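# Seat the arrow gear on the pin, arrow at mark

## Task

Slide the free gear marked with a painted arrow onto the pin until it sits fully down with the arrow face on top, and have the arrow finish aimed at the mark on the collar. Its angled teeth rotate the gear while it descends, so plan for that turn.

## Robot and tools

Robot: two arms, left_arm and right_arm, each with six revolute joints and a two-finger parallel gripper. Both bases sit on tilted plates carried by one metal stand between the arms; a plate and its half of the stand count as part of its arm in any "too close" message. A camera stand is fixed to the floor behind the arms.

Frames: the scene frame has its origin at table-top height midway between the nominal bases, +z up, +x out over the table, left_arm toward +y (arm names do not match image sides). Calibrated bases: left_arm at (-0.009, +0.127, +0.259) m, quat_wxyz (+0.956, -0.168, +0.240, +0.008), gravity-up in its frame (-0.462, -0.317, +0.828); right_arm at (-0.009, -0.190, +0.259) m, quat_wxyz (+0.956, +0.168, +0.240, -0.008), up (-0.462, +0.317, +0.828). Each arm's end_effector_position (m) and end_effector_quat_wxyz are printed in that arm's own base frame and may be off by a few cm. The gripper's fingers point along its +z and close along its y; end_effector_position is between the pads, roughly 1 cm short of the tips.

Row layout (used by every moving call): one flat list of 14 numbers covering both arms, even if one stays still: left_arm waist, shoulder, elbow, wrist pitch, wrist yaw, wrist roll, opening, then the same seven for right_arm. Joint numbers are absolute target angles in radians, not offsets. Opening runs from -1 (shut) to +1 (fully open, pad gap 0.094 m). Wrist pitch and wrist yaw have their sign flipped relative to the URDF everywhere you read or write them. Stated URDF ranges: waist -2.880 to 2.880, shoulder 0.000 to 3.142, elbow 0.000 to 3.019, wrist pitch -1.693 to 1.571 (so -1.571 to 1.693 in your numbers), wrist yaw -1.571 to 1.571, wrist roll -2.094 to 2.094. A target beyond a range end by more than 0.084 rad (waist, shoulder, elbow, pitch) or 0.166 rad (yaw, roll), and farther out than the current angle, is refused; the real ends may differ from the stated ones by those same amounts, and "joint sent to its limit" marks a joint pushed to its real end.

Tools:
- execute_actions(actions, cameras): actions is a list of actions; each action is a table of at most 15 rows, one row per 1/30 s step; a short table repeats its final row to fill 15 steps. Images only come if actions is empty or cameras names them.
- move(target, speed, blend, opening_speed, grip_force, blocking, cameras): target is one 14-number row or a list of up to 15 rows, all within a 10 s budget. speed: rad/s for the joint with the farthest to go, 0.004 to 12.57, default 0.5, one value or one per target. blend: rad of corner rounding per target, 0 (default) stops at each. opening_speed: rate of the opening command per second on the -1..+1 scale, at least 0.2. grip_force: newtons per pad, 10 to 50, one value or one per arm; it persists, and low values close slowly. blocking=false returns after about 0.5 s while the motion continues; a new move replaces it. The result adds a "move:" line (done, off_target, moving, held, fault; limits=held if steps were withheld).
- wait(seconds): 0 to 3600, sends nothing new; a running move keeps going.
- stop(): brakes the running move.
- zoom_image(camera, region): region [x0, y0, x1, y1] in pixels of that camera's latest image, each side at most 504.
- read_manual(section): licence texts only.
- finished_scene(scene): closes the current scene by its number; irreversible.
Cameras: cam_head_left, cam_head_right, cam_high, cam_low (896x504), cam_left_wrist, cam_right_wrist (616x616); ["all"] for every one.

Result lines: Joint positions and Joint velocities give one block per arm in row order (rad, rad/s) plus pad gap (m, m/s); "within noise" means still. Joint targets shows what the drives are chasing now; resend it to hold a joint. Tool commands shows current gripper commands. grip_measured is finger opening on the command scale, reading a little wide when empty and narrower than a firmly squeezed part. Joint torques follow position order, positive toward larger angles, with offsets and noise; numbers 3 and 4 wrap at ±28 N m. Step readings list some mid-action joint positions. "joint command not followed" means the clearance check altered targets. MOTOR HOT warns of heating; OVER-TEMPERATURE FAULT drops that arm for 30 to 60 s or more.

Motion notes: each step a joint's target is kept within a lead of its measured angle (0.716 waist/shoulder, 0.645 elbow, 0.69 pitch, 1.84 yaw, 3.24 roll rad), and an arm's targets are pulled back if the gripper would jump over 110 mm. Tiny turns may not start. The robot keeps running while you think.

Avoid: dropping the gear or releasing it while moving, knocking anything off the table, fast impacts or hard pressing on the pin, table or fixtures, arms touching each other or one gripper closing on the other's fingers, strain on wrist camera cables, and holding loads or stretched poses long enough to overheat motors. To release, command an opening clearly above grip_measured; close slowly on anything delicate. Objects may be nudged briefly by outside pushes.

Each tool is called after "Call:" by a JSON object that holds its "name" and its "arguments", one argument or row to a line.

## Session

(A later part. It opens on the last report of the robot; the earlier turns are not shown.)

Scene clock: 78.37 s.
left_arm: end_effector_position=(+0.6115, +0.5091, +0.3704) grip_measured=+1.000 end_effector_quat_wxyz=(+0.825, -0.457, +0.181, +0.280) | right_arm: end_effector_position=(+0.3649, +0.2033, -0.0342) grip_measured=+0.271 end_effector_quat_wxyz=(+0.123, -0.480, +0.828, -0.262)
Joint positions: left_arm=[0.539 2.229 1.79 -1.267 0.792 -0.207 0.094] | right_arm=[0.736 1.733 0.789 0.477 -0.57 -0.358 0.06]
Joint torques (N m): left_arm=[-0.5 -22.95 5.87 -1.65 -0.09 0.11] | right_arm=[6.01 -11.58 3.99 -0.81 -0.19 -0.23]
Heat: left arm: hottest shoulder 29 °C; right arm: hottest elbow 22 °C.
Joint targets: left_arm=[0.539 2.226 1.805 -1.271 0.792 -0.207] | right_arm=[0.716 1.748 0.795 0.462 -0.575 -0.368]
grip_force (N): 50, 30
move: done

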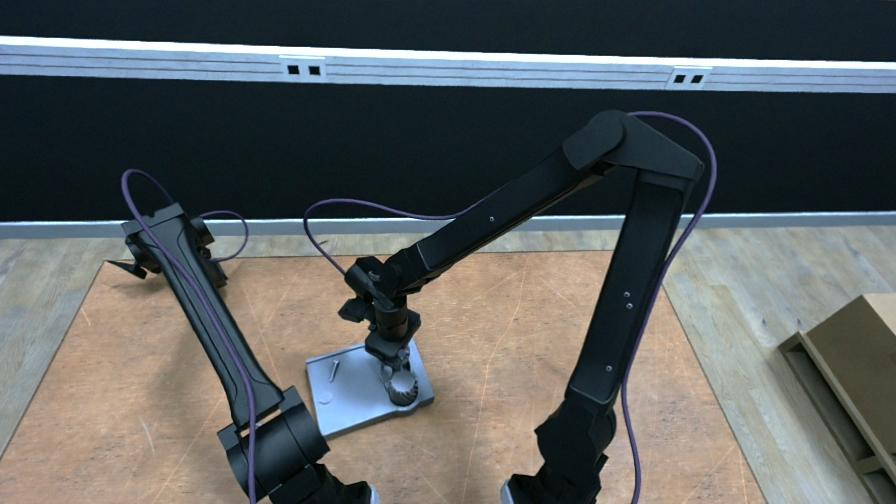

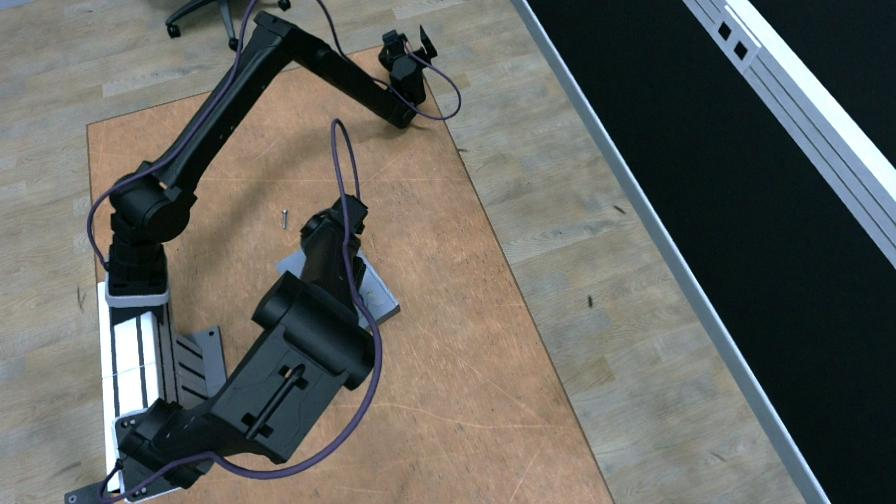

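Call:
{"name": "move", "arguments": {
  "target": [
    [0.539,2.226,1.805,-1.271,0.792,-0.207,1.0,0.716,1.735,0.795,0.476,-0.575,-0.368,0.05],
    [0.539,2.226,1.805,-1.271,0.792,-0.207,1.0,0.700,1.735,0.795,0.476,-0.575,-0.368,0.05],
    [0.539,2.226,1.805,-1.271,0.792,-0.207,1.0,0.712,1.735,0.795,0.476,-0.575,-0.368,0.05]
  ],
  "speed": 0.03,
  "cameras": ["cam_low","cam_right_wrist"]
}}

Call:
{"name": "zoom_image", "arguments": {
  "camera": "cam_low",
  "region": [320, 250, 364, 294]
}}

Call:
{"name": "zoom_image", "arguments": {
  "camera": "cam_right_wrist",
  "region": [270, 270, 370, 430]
}}

Scene clock: 81.27 s.
left_arm: end_effector_position=(+0.6115, +0.5091, +0.3704) grip_measured=+1.000 end_effector_quat_wxyz=(+0.825, -0.457, +0.181, +0.280) | right_arm: end_effector_position=(+0.3653, +0.2025, -0.0348) grip_measured=+0.271 end_effector_quat_wxyz=(+0.122, -0.479, +0.830, -0.259)
Joint positions: left_arm=[0.539 2.229 1.79 -1.267 0.792 -0.207 0.094] | right_arm=[0.732 1.733 0.789 0.477 -0.563 -0.359 0.06]
Joint torques (N m): left_arm=[-0.44 -22.95 5.87 -1.66 -0.09 0.11] | right_arm=[6.01 -12.75 3.99 -0.24 -0.4 -0.22]
Heat: left arm: hottest shoulder 29 °C; right arm: hottest elbow 22 °C.
Joint targets: left_arm=[0.539 2.226 1.805 -1.271 0.792 -0.207] | right_arm=[0.712 1.735 0.795 0.476 -0.575 -0.368]
grip_force (N): 50, 30
move: done

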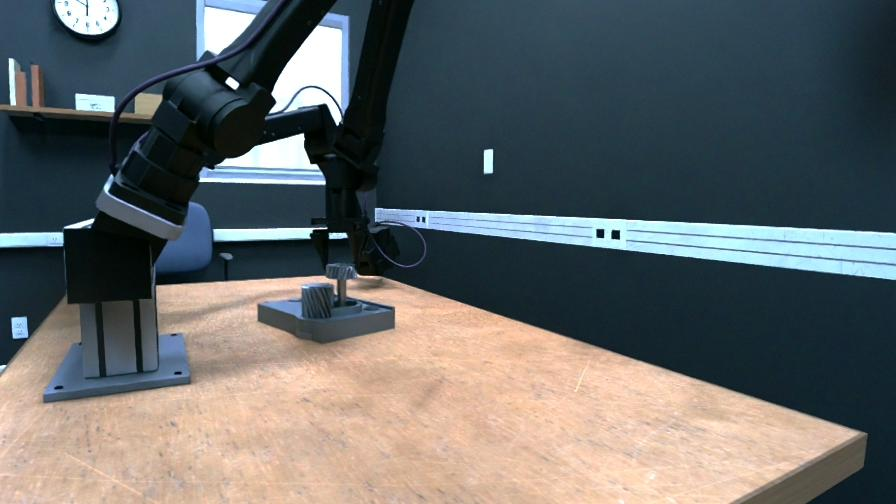

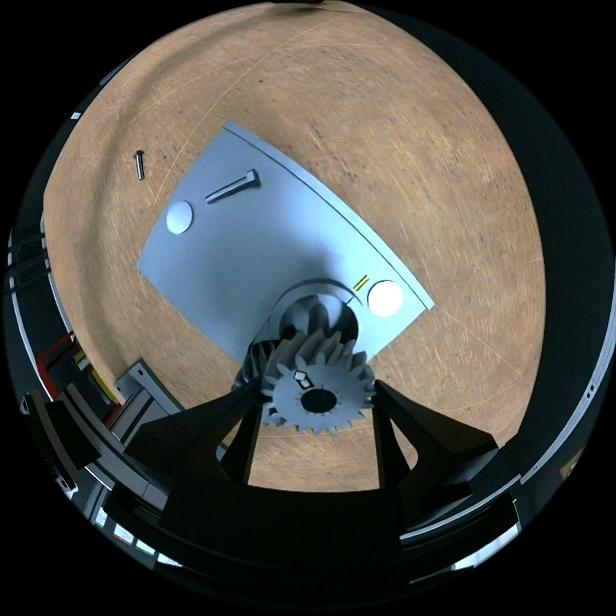

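Scaled by 11.455 from the camera's image (finer frame: 1280x720).

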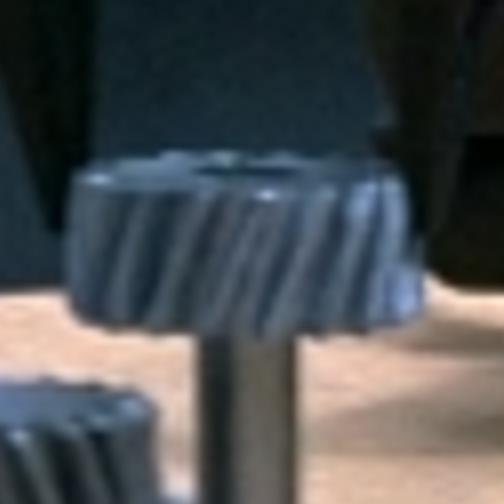

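Scaled by 3.150 from the camera's image (finer frame: 880x880).

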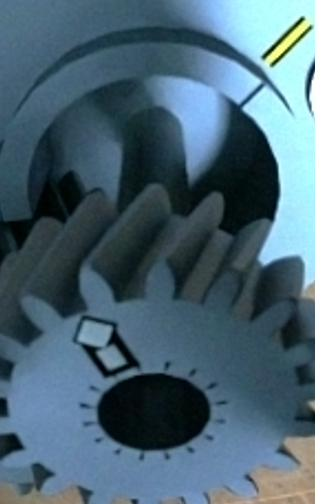

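Call:
{"name": "move", "arguments": {
  "target": [
    [0.539,2.226,1.805,-1.271,0.792,-0.207,1.0,0.736,1.738,0.795,0.470,-0.575,-0.368,0.05],
    [0.539,2.226,1.805,-1.271,0.792,-0.207,1.0,0.727,1.740,0.796,0.460,-0.576,-0.368,0.05],
    [0.539,2.226,1.805,-1.271,0.792,-0.207,1.0,0.727,1.742,0.797,0.454,-0.576,-0.368,0.05]
  ],
  "speed": 0.03,
  "cameras": ["cam_low","cam_right_wrist"]
}}

Call:
{"name": "zoom_image", "arguments": {
  "camera": "cam_low",
  "region": [320, 250, 364, 294]
}}

Call:
{"name": "zoom_image", "arguments": {
  "camera": "cam_right_wrist",
  "region": [270, 270, 370, 430]
}}

Scene clock: 83.70 s.
left_arm: end_effector_position=(+0.6115, +0.5091, +0.3704) grip_measured=+1.000 end_effector_quat_wxyz=(+0.825, -0.457, +0.181, +0.280) | right_arm: end_effector_position=(+0.3655, +0.2031, -0.0346) grip_measured=+0.271 end_effector_quat_wxyz=(+0.123, -0.480, +0.829, -0.259)
Joint positions: left_arm=[0.539 2.229 1.79 -1.267 0.792 -0.207 0.094] | right_arm=[0.733 1.733 0.789 0.475 -0.565 -0.36 0.06]
Joint torques (N m): left_arm=[-0.62 -22.95 5.87 -1.63 -0.08 0.12] | right_arm=[7.41 -12.16 4.14 -1.07 -0.39 -0.2]
Heat: left arm: hottest shoulder 29 °C; right arm: hottest elbow 22 °C.
Joint targets: left_arm=[0.539 2.226 1.805 -1.271 0.792 -0.207] | right_arm=[0.727 1.742 0.797 0.454 -0.576 -0.368]
grip_force (N): 50, 30
move: done

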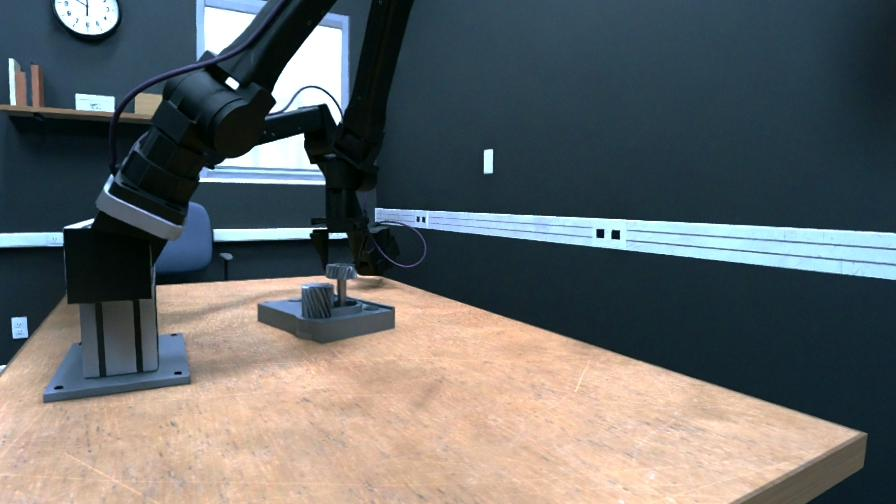

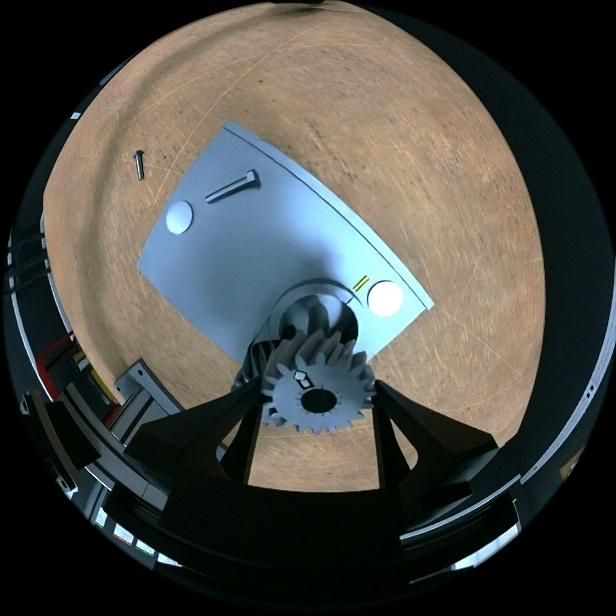

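Scaled by 11.455 from the camera's image (finer frame: 1280x720).

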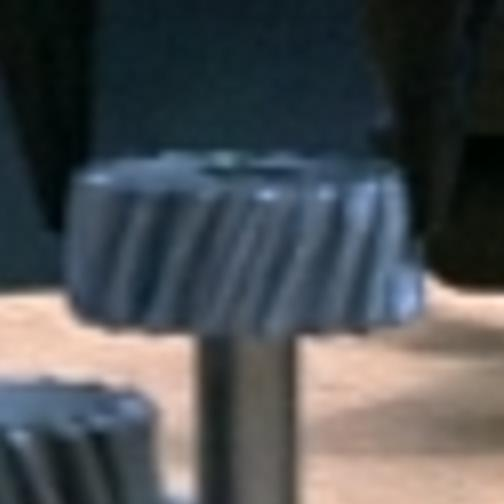

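Scaled by 3.150 from the camera's image (finer frame: 880x880).

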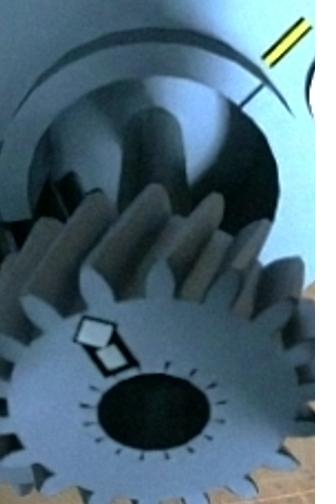

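Call:
{"name": "move", "arguments": {
  "target": [
    [0.539,2.226,1.805,-1.271,0.792,-0.207,1.0,0.738,1.700,0.808,0.495,-0.576,-0.360,0.05]
  ],
  "speed": 0.05,
  "cameras": ["cam_low","cam_right_wrist"]
}}

Call:
{"name": "zoom_image", "arguments": {
  "camera": "cam_low",
  "region": [320, 250, 364, 294]
}}

Call:
{"name": "zoom_image", "arguments": {
  "camera": "cam_right_wrist",
  "region": [270, 270, 370, 430]
}}

Scene clock: 85.50 s.
left_arm: end_effector_position=(+0.6115, +0.5091, +0.3704) grip_measured=+1.000 end_effector_quat_wxyz=(+0.825, -0.457, +0.181, +0.280) | right_arm: end_effector_position=(+0.3649, +0.2026, -0.0343) grip_measured=+0.271 end_effector_quat_wxyz=(+0.121, -0.480, +0.829, -0.260)
Joint positions: left_arm=[0.539 2.229 1.79 -1.267 0.792 -0.207 0.094] | right_arm=[0.733 1.732 0.789 0.48 -0.564 -0.36 0.06]
Joint torques (N m): left_arm=[-0.5 -22.95 5.87 -1.65 -0.09 0.12] | right_arm=[8.35 -15.74 4.97 0.44 -0.41 -0.12]
Heat: left arm: hottest shoulder 29 °C; right arm: hottest elbow 22 °C.
Joint targets: left_arm=[0.539 2.226 1.805 -1.271 0.792 -0.207] | right_arm=[0.738 1.700 0.808 0.495 -0.576 -0.360]
grip_force (N): 50, 30
move: done

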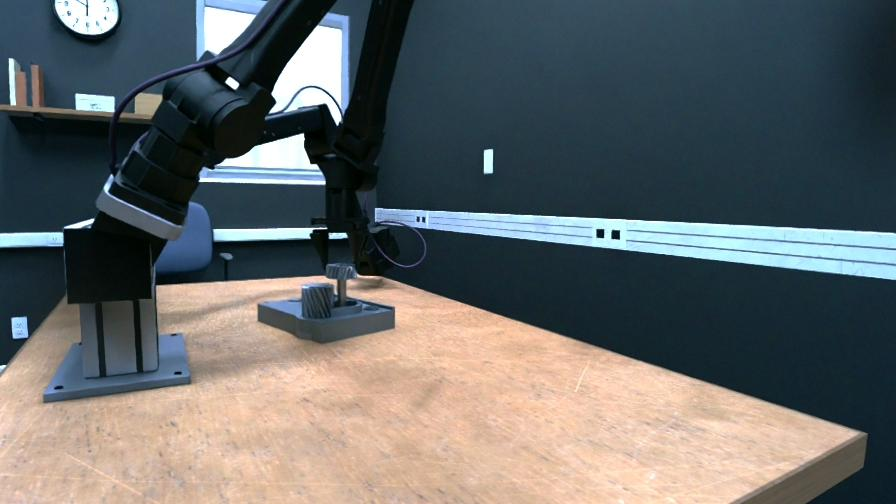

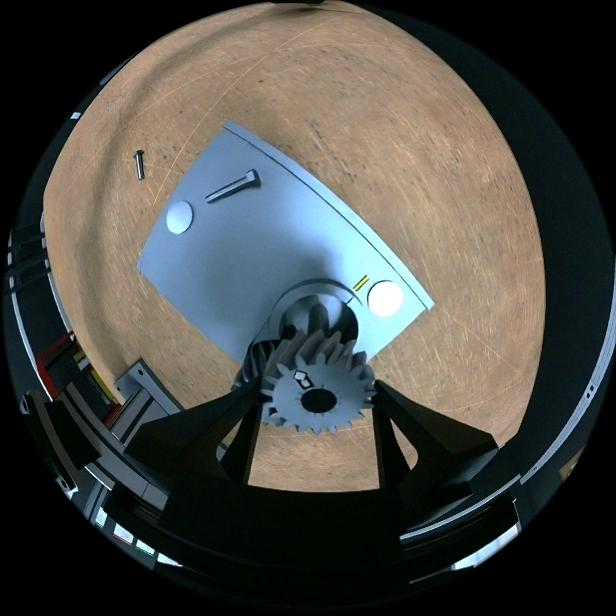

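Scaled by 11.455 from the camera's image (finer frame: 1280x720).

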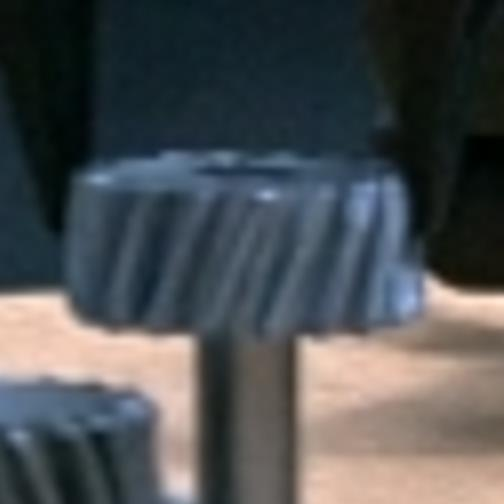

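Scaled by 3.150 from the camera's image (finer frame: 880x880).

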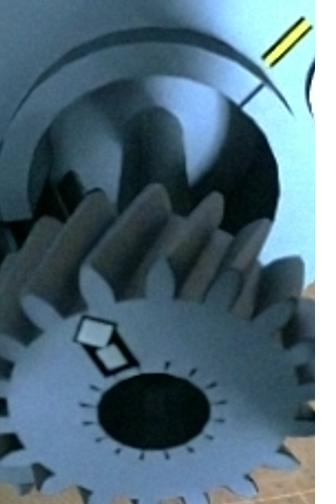

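Call:
{"name": "move", "arguments": {
  "target": [
    [0.539,2.226,1.805,-1.271,0.792,-0.207,1.0,0.750,1.680,0.815,0.510,-0.576,-0.350,0.05]
  ],
  "speed": 0.08,
  "cameras": ["cam_low","cam_right_wrist"]
}}

Call:
{"name": "zoom_image", "arguments": {
  "camera": "cam_low",
  "region": [320, 250, 364, 294]
}}

Call:
{"name": "zoom_image", "arguments": {
  "camera": "cam_right_wrist",
  "region": [270, 270, 370, 430]
}}

Scene clock: 86.40 s.
left_arm: end_effector_position=(+0.6115, +0.5091, +0.3704) grip_measured=+1.000 end_effector_quat_wxyz=(+0.825, -0.457, +0.181, +0.280) | right_arm: end_effector_position=(+0.3653, +0.2049, -0.0195) grip_measured=+0.271 end_effector_quat_wxyz=(+0.131, -0.480, +0.827, -0.262)
Joint positions: left_arm=[0.539 2.229 1.79 -1.267 0.792 -0.207 0.094] | right_arm=[0.74 1.694 0.789 0.501 -0.574 -0.36 0.06]
Joint torques (N m): left_arm=[-0.5 -23 5.86 -1.66 -0.09 0.12] | right_arm=[8.64 -13.98 5.78 0.17 -0.08 -0.02]
Heat: left arm: hottest shoulder 29 °C; right arm: hottest elbow 22 °C.
Joint targets: left_arm=[0.539 2.226 1.805 -1.271 0.792 -0.207] | right_arm=[0.750 1.680 0.815 0.510 -0.576 -0.350]
grip_force (N): 50, 30
move: done

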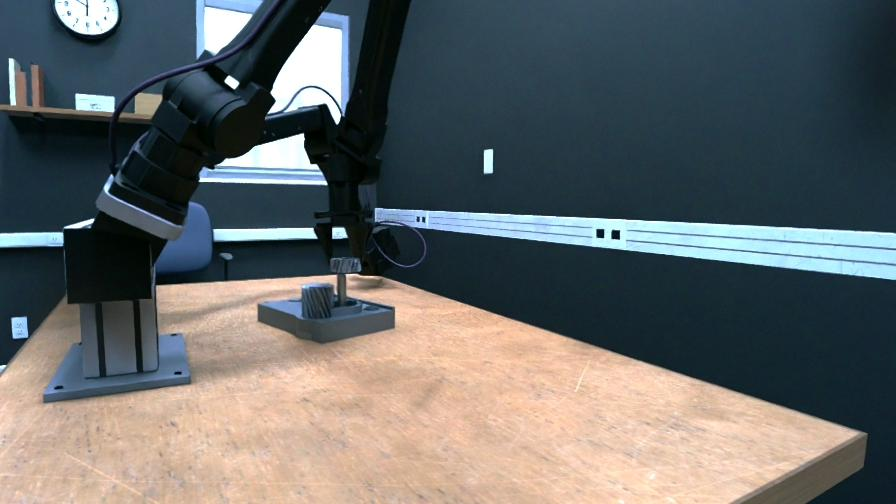

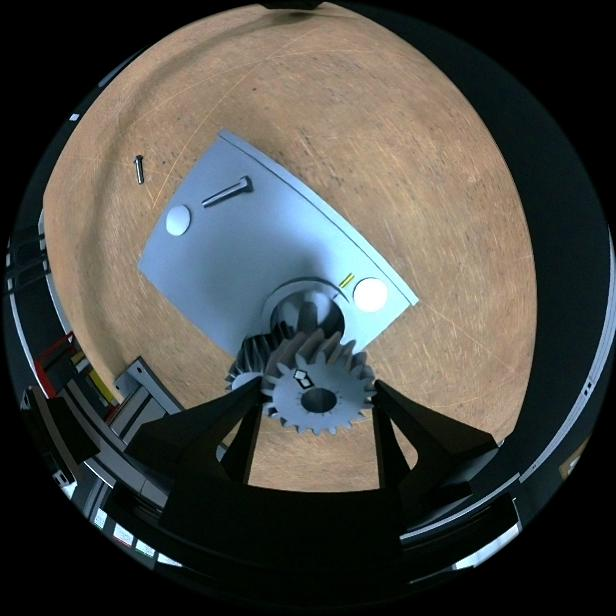

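Scaled by 11.455 from the camera's image (finer frame: 1280x720).

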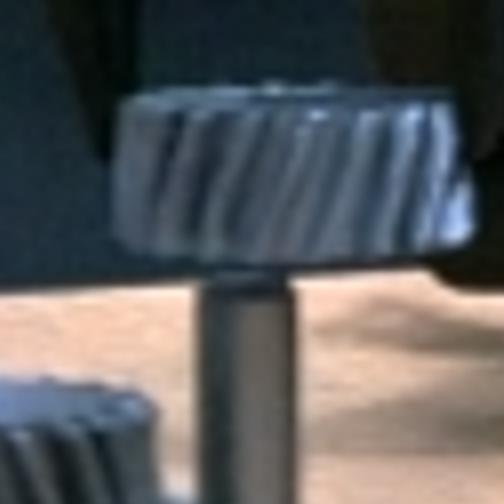

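Scaled by 3.150 from the camera's image (finer frame: 880x880).

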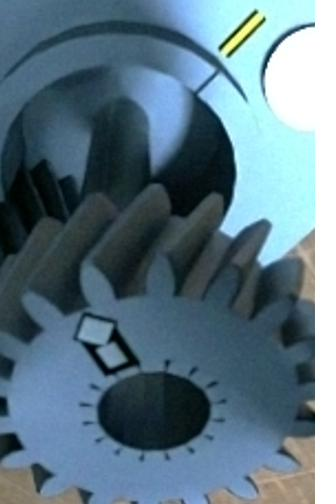

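Call:
{"name": "move", "arguments": {
  "target": [
    [0.539,2.226,1.805,-1.271,0.792,-0.207,1.0,0.775,1.680,0.800,0.530,-0.576,-0.345,0.05],
    [0.539,2.226,1.805,-1.271,0.792,-0.207,1.0,0.7375,1.726,0.794,0.488,-0.580,-0.357,0.05]
  ],
  "speed": 0.08,
  "cameras": ["cam_low","cam_right_wrist"]
}}

Call:
{"name": "zoom_image", "arguments": {
  "camera": "cam_low",
  "region": [320, 250, 364, 294]
}}

Call:
{"name": "zoom_image", "arguments": {
  "camera": "cam_right_wrist",
  "region": [270, 270, 370, 430]
}}

Scene clock: 89.27 s.
left_arm: end_effector_position=(+0.6115, +0.5091, +0.3704) grip_measured=+1.000 end_effector_quat_wxyz=(+0.825, -0.457, +0.181, +0.280) | right_arm: end_effector_position=(+0.3620, +0.2042, -0.0299) grip_measured=+0.271 end_effector_quat_wxyz=(+0.121, -0.484, +0.825, -0.265)
Joint positions: left_arm=[0.539 2.229 1.79 -1.267 0.792 -0.207 0.094] | right_arm=[0.745 1.722 0.789 0.496 -0.577 -0.358 0.06]
Joint torques (N m): left_arm=[-0.5 -22.77 5.87 -1.65 -0.09 0.12] | right_arm=[7.06 -12.4 4.03 -0.54 -0.11 -0.11]
Heat: left arm: hottest shoulder 29 °C; right arm: hottest elbow 22 °C.
Joint targets: left_arm=[0.539 2.226 1.805 -1.271 0.792 -0.207] | right_arm=[0.737 1.726 0.794 0.488 -0.580 -0.357]
grip_force (N): 50, 30
move: done

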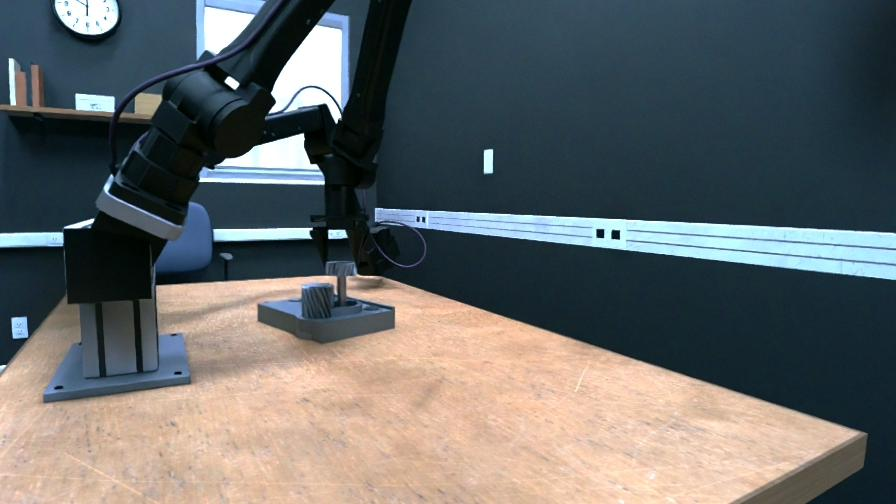

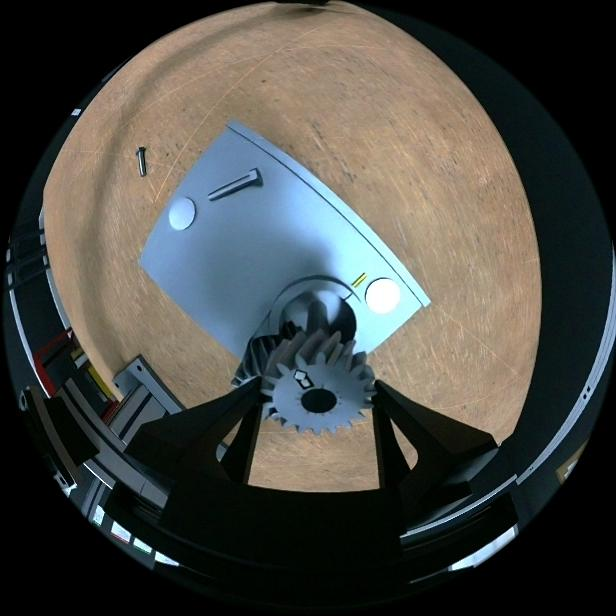

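Scaled by 11.455 from the camera's image (finer frame: 1280x720).

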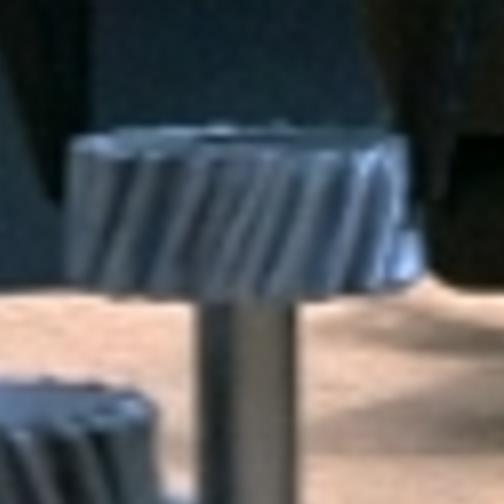

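Scaled by 3.150 from the camera's image (finer frame: 880x880).

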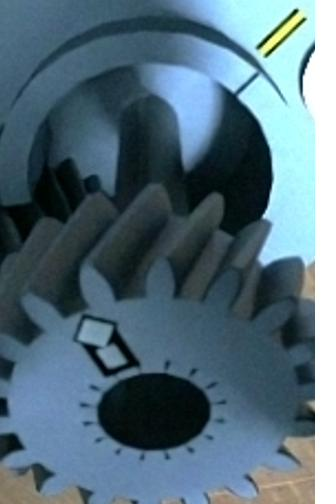

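Call:
{"name": "move", "arguments": {
  "target": [
    [0.539,2.226,1.805,-1.271,0.792,-0.207,1.0,0.775,1.640,0.800,0.560,-0.580,-0.345,0.05]
  ],
  "speed": 0.1,
  "cameras": ["cam_low","cam_right_wrist"]
}}

Call:
{"name": "zoom_image", "arguments": {
  "camera": "cam_low",
  "region": [320, 250, 364, 294]
}}

Call:
{"name": "zoom_image", "arguments": {
  "camera": "cam_low",
  "region": [330, 264, 354, 288]
}}

Call:
{"name": "zoom_image", "arguments": {
  "camera": "cam_right_wrist",
  "region": [270, 270, 370, 430]
}}

Scene clock: 91.30 s.
left_arm: end_effector_position=(+0.6115, +0.5091, +0.3704) grip_measured=+1.000 end_effector_quat_wxyz=(+0.825, -0.457, +0.181, +0.280) | right_arm: end_effector_position=(+0.3577, +0.2072, -0.0072) grip_measured=+0.271 end_effector_quat_wxyz=(+0.127, -0.488, +0.823, -0.264)
Joint positions: left_arm=[0.539 2.229 1.79 -1.267 0.792 -0.207 0.094] | right_arm=[0.758 1.658 0.789 0.551 -0.577 -0.358 0.06]
Joint torques (N m): left_arm=[-0.62 -22.89 5.87 -1.65 -0.08 0.11] | right_arm=[9.11 -14.1 4.94 0.16 -0.11 0.01]
Heat: left arm: hottest shoulder 29 °C; right arm: hottest elbow 22 °C.
Joint targets: left_arm=[0.539 2.226 1.805 -1.271 0.792 -0.207] | right_arm=[0.775 1.640 0.800 0.560 -0.580 -0.345]
grip_force (N): 50, 30
move: done

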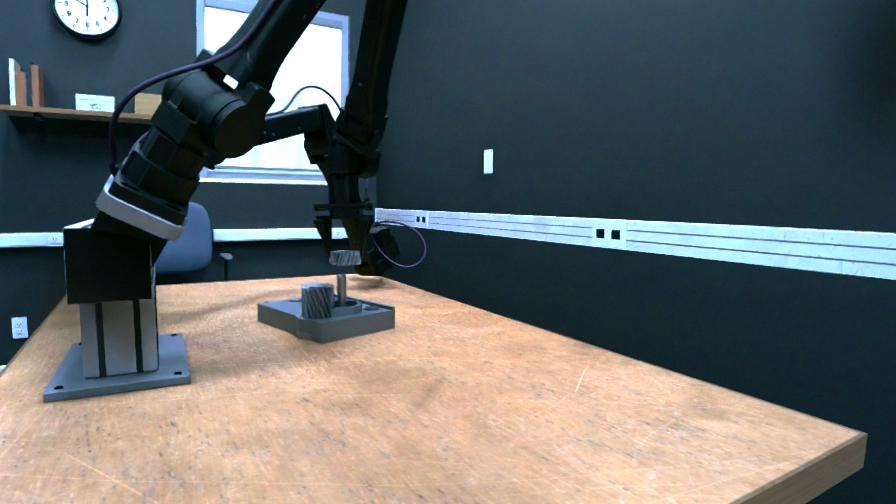

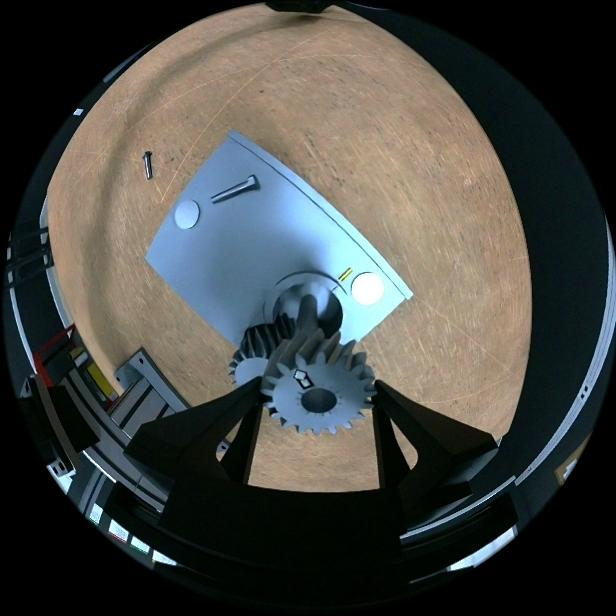

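Scaled by 11.455 from the camera's image (finer frame: 1280x720).

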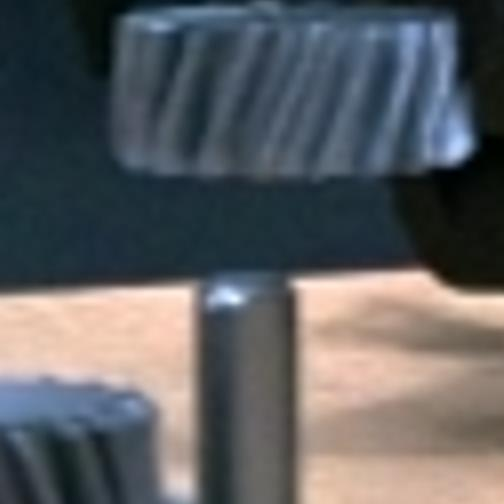

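Scaled by 21.000 from the camera's image (finer frame: 1280x720).

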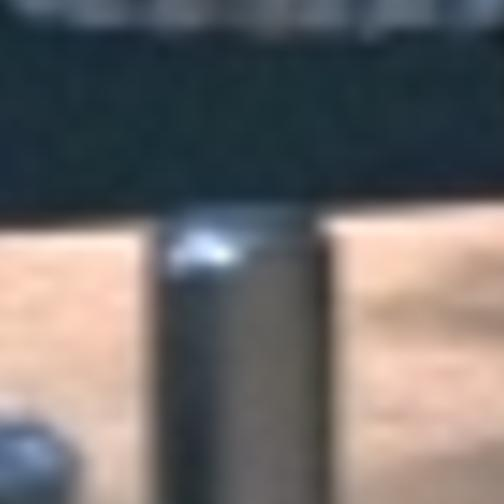

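Scaled by 3.150 from the camera's image (finer frame: 880x880).

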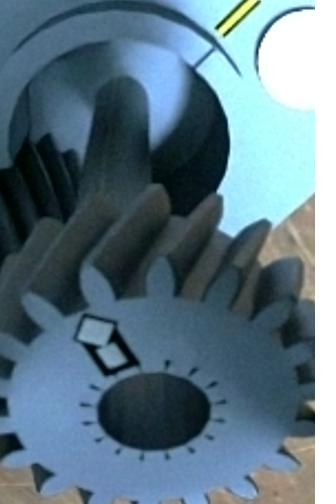

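Call:
{"name": "move", "arguments": {
  "target": [
    [0.539,2.226,1.805,-1.271,0.792,-0.207,1.0,0.745,1.715,0.793,0.504,-0.583,-0.350,0.05],
    [0.539,2.226,1.805,-1.271,0.792,-0.207,1.0,0.7315,1.7415,0.793,0.469,-0.580,-0.365,0.05]
  ],
  "speed": 0.06,
  "cameras": ["cam_low","cam_right_wrist"]
}}

Call:
{"name": "zoom_image", "arguments": {
  "camera": "cam_low",
  "region": [320, 250, 364, 294]
}}

Call:
{"name": "zoom_image", "arguments": {
  "camera": "cam_right_wrist",
  "region": [270, 270, 370, 430]
}}

Scene clock: 94.70 s.
left_arm: end_effector_position=(+0.6115, +0.5091, +0.3704) grip_measured=+1.000 end_effector_quat_wxyz=(+0.825, -0.457, +0.181, +0.280) | right_arm: end_effector_position=(+0.3645, +0.2035, -0.0346) grip_measured=+0.271 end_effector_quat_wxyz=(+0.123, -0.481, +0.826, -0.266)
Joint positions: left_arm=[0.539 2.229 1.79 -1.267 0.792 -0.207 0.094] | right_arm=[0.741 1.737 0.789 0.477 -0.579 -0.358 0.06]
Joint torques (N m): left_arm=[-0.5 -22.83 5.86 -1.66 -0.09 0.12] | right_arm=[7 -12.4 3.84 -0.51 -0.02 -0.2]
Heat: left arm: hottest shoulder 29 °C; right arm: hottest elbow 22 °C.
Joint targets: left_arm=[0.539 2.226 1.805 -1.271 0.792 -0.207] | right_arm=[0.731 1.742 0.793 0.469 -0.580 -0.365]
grip_force (N): 50, 30
move: done

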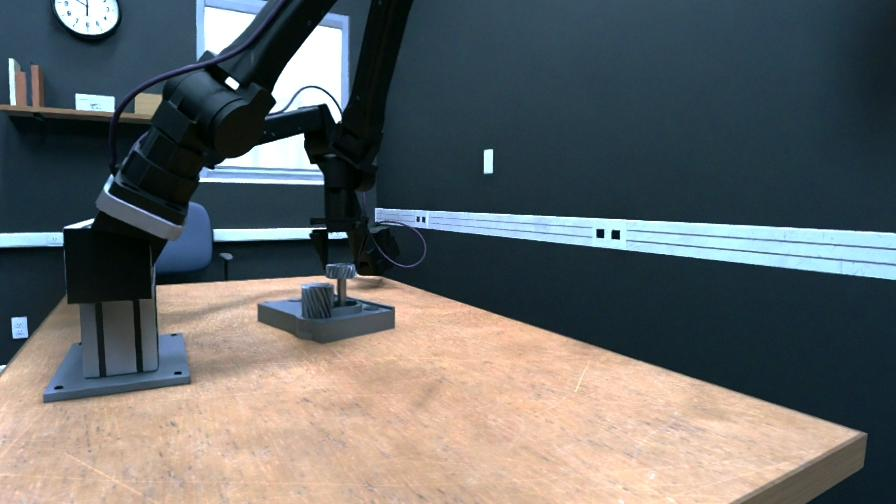

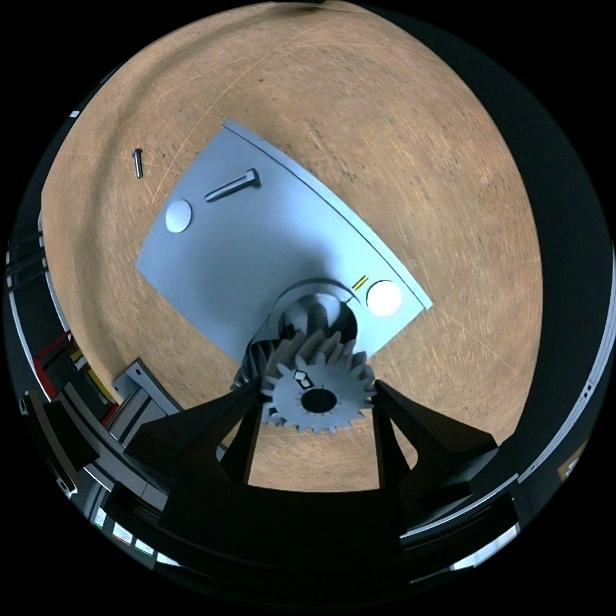

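Scaled by 11.455 from the camera's image (finer frame: 1280x720).

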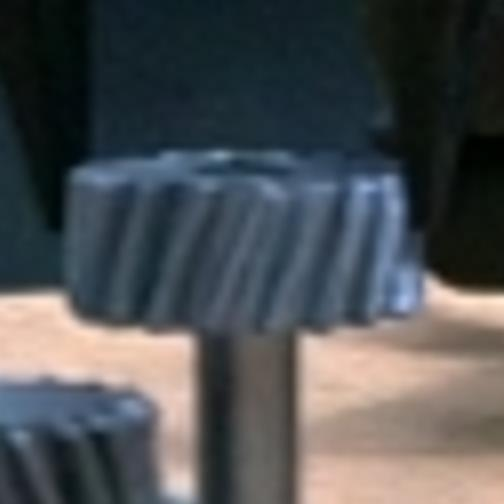

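Scaled by 3.150 from the camera's image (finer frame: 880x880).

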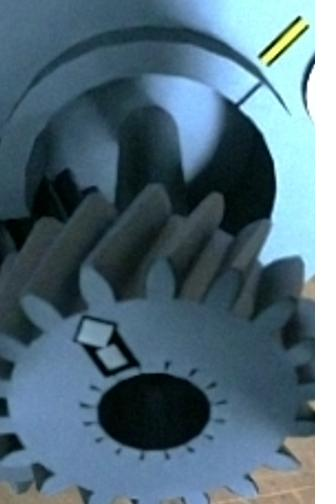

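Call:
{"name": "move", "arguments": {
  "target": [
    [0.539,2.226,1.805,-1.271,0.792,-0.207,1.0,0.7225,1.756,0.793,0.448,-0.577,-0.373,0.05]
  ],
  "speed": 0.04,
  "cameras": ["cam_low","cam_right_wrist"]
}}

Call:
{"name": "zoom_image", "arguments": {
  "camera": "cam_low",
  "region": [320, 250, 364, 294]
}}

Call:
{"name": "zoom_image", "arguments": {
  "camera": "cam_right_wrist",
  "region": [270, 270, 370, 430]
}}

Scene clock: 96.03 s.
left_arm: end_effector_position=(+0.6115, +0.5091, +0.3704) grip_measured=+1.000 end_effector_quat_wxyz=(+0.825, -0.457, +0.181, +0.280) | right_arm: end_effector_position=(+0.3671, +0.2018, -0.0387) grip_measured=+0.271 end_effector_quat_wxyz=(+0.123, -0.480, +0.827, -0.267)
Joint positions: left_arm=[0.539 2.229 1.79 -1.267 0.792 -0.207 0.094] | right_arm=[0.733 1.749 0.789 0.461 -0.579 -0.364 0.06]
Joint torques (N m): left_arm=[-0.5 -22.83 5.85 -1.62 -0.09 0.12] | right_arm=[7 -12.34 3.73 -0.73 0.06 -0.21]
Heat: left arm: hottest shoulder 29 °C; right arm: hottest elbow 22 °C.
Joint targets: left_arm=[0.539 2.226 1.805 -1.271 0.792 -0.207] | right_arm=[0.722 1.756 0.793 0.448 -0.577 -0.373]
grip_force (N): 50, 30
move: done

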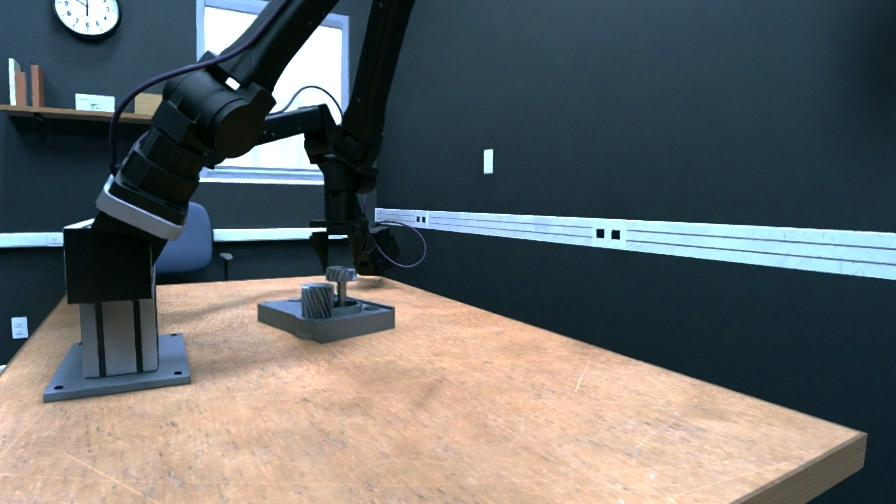

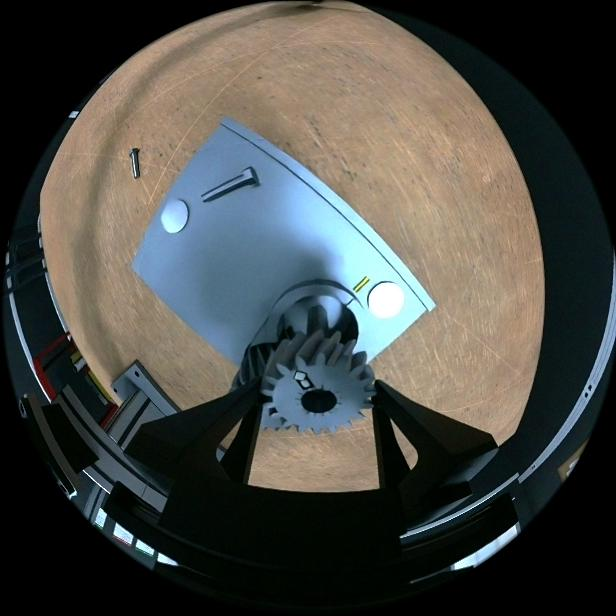

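Scaled by 11.455 from the camera's image (finer frame: 1280x720).

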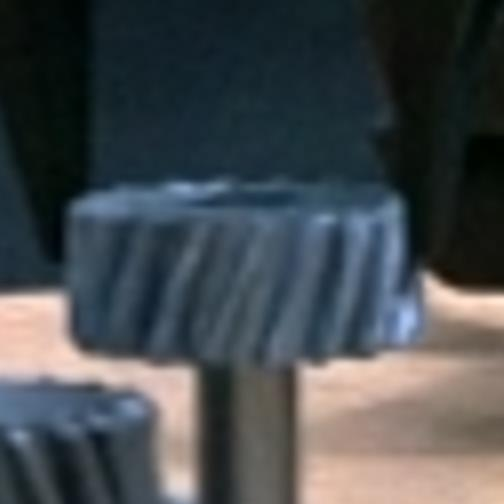

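Scaled by 3.150 from the camera's image (finer frame: 880x880).

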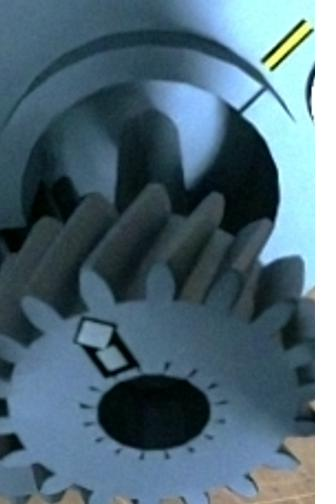

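Call:
{"name": "zoom_image", "arguments": {
  "camera": "cam_right_wrist",
  "region": [220, 310, 300, 420]
}}

Call:
{"name": "zoom_image", "arguments": {
  "camera": "cam_low",
  "region": [296, 260, 366, 324]
}}

Scaled by 4.582 from the camera's image (finer frame: 880x880).

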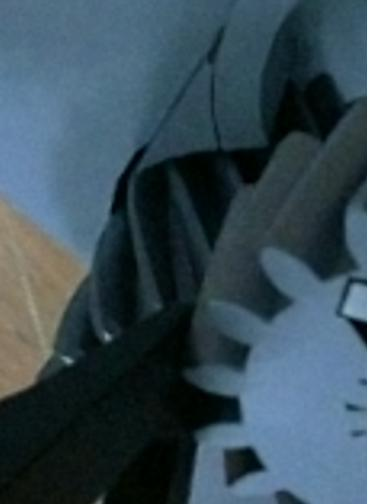

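Scaled by 7.200 from the camera's image (finer frame: 1280x720).

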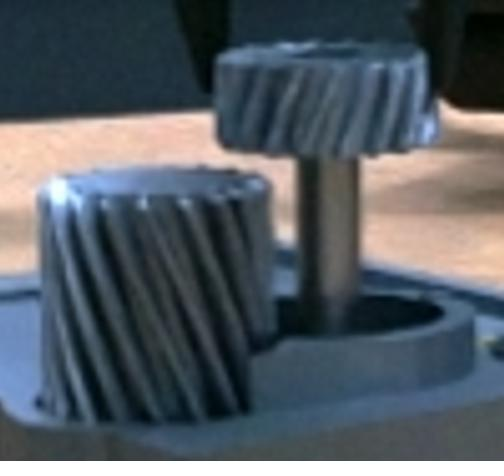

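Call:
{"name": "move", "arguments": {
  "target": [
    [0.539,2.226,1.805,-1.271,0.792,-0.207,1.0,0.7125,1.769,0.791,0.431,-0.573,-0.3845,0.05]
  ],
  "speed": 0.04,
  "cameras": ["cam_low","cam_right_wrist"]
}}

Call:
{"name": "zoom_image", "arguments": {
  "camera": "cam_low",
  "region": [296, 260, 366, 324]
}}

Call:
{"name": "zoom_image", "arguments": {
  "camera": "cam_right_wrist",
  "region": [220, 310, 300, 420]
}}

Scene clock: 97.50 s.
left_arm: end_effector_position=(+0.6115, +0.5091, +0.3704) grip_measured=+1.000 end_effector_quat_wxyz=(+0.825, -0.457, +0.181, +0.280) | right_arm: end_effector_position=(+0.3699, +0.1997, -0.0441) grip_measured=+0.271 end_effector_quat_wxyz=(+0.122, -0.480, +0.827, -0.265)
Joint positions: left_arm=[0.539 2.229 1.79 -1.267 0.792 -0.207 0.094] | right_arm=[0.723 1.763 0.789 0.442 -0.574 -0.374 0.06]
Joint torques (N m): left_arm=[-0.56 -23 5.89 -1.63 -0.09 0.11] | right_arm=[6.95 -12.57 3.44 -0.64 0.06 -0.24]
Heat: left arm: hottest shoulder 29 °C; right arm: hottest elbow 22 °C.
Joint targets: left_arm=[0.539 2.226 1.805 -1.271 0.792 -0.207] | right_arm=[0.713 1.769 0.791 0.431 -0.573 -0.384]
grip_force (N): 50, 30
move: done

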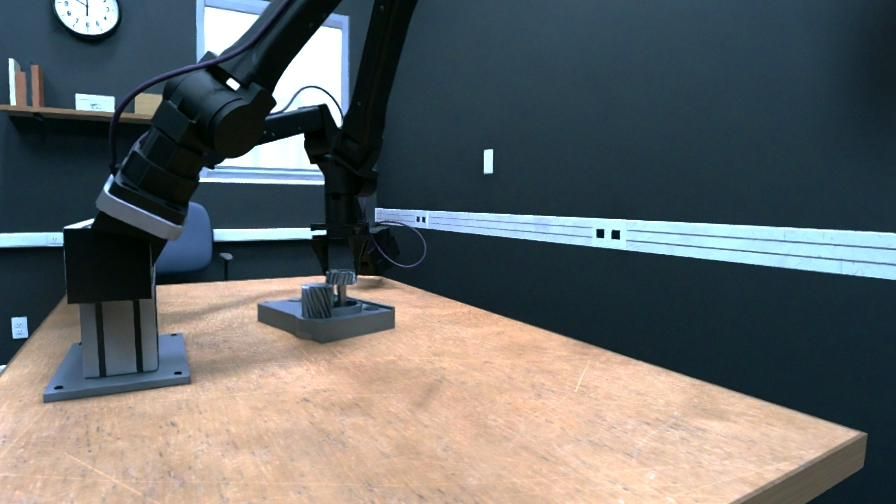

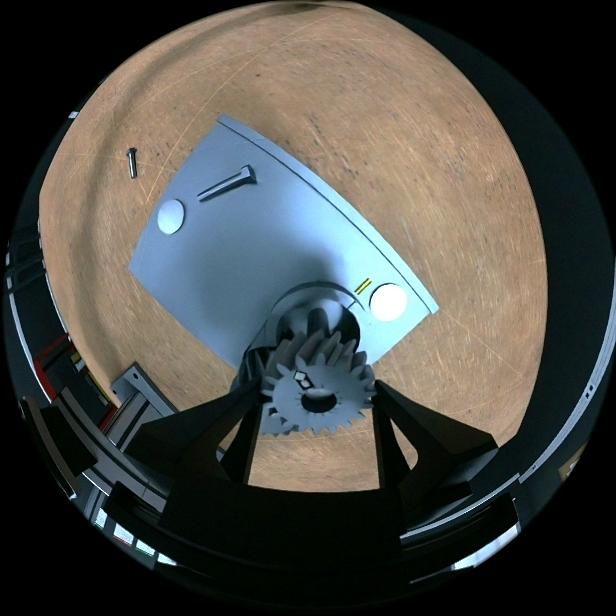

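Scaled by 7.200 from the camera's image (finer frame: 1280x720).

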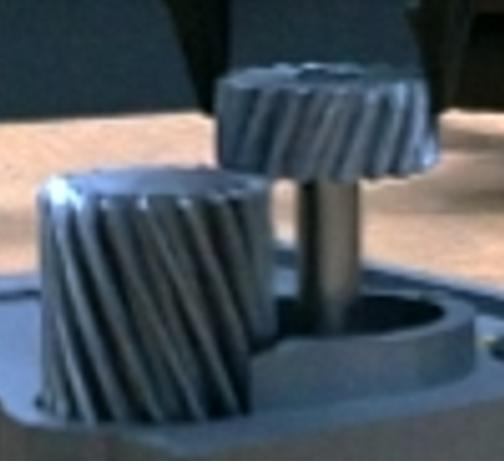

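Scaled by 4.582 from the camera's image (finer frame: 880x880).

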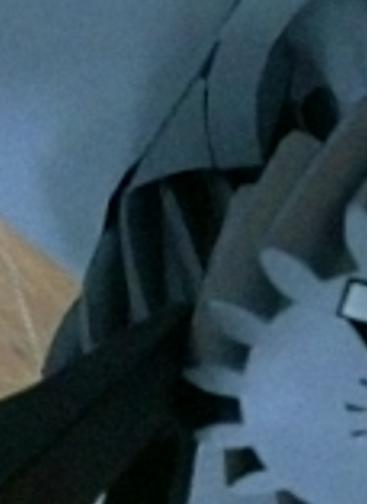

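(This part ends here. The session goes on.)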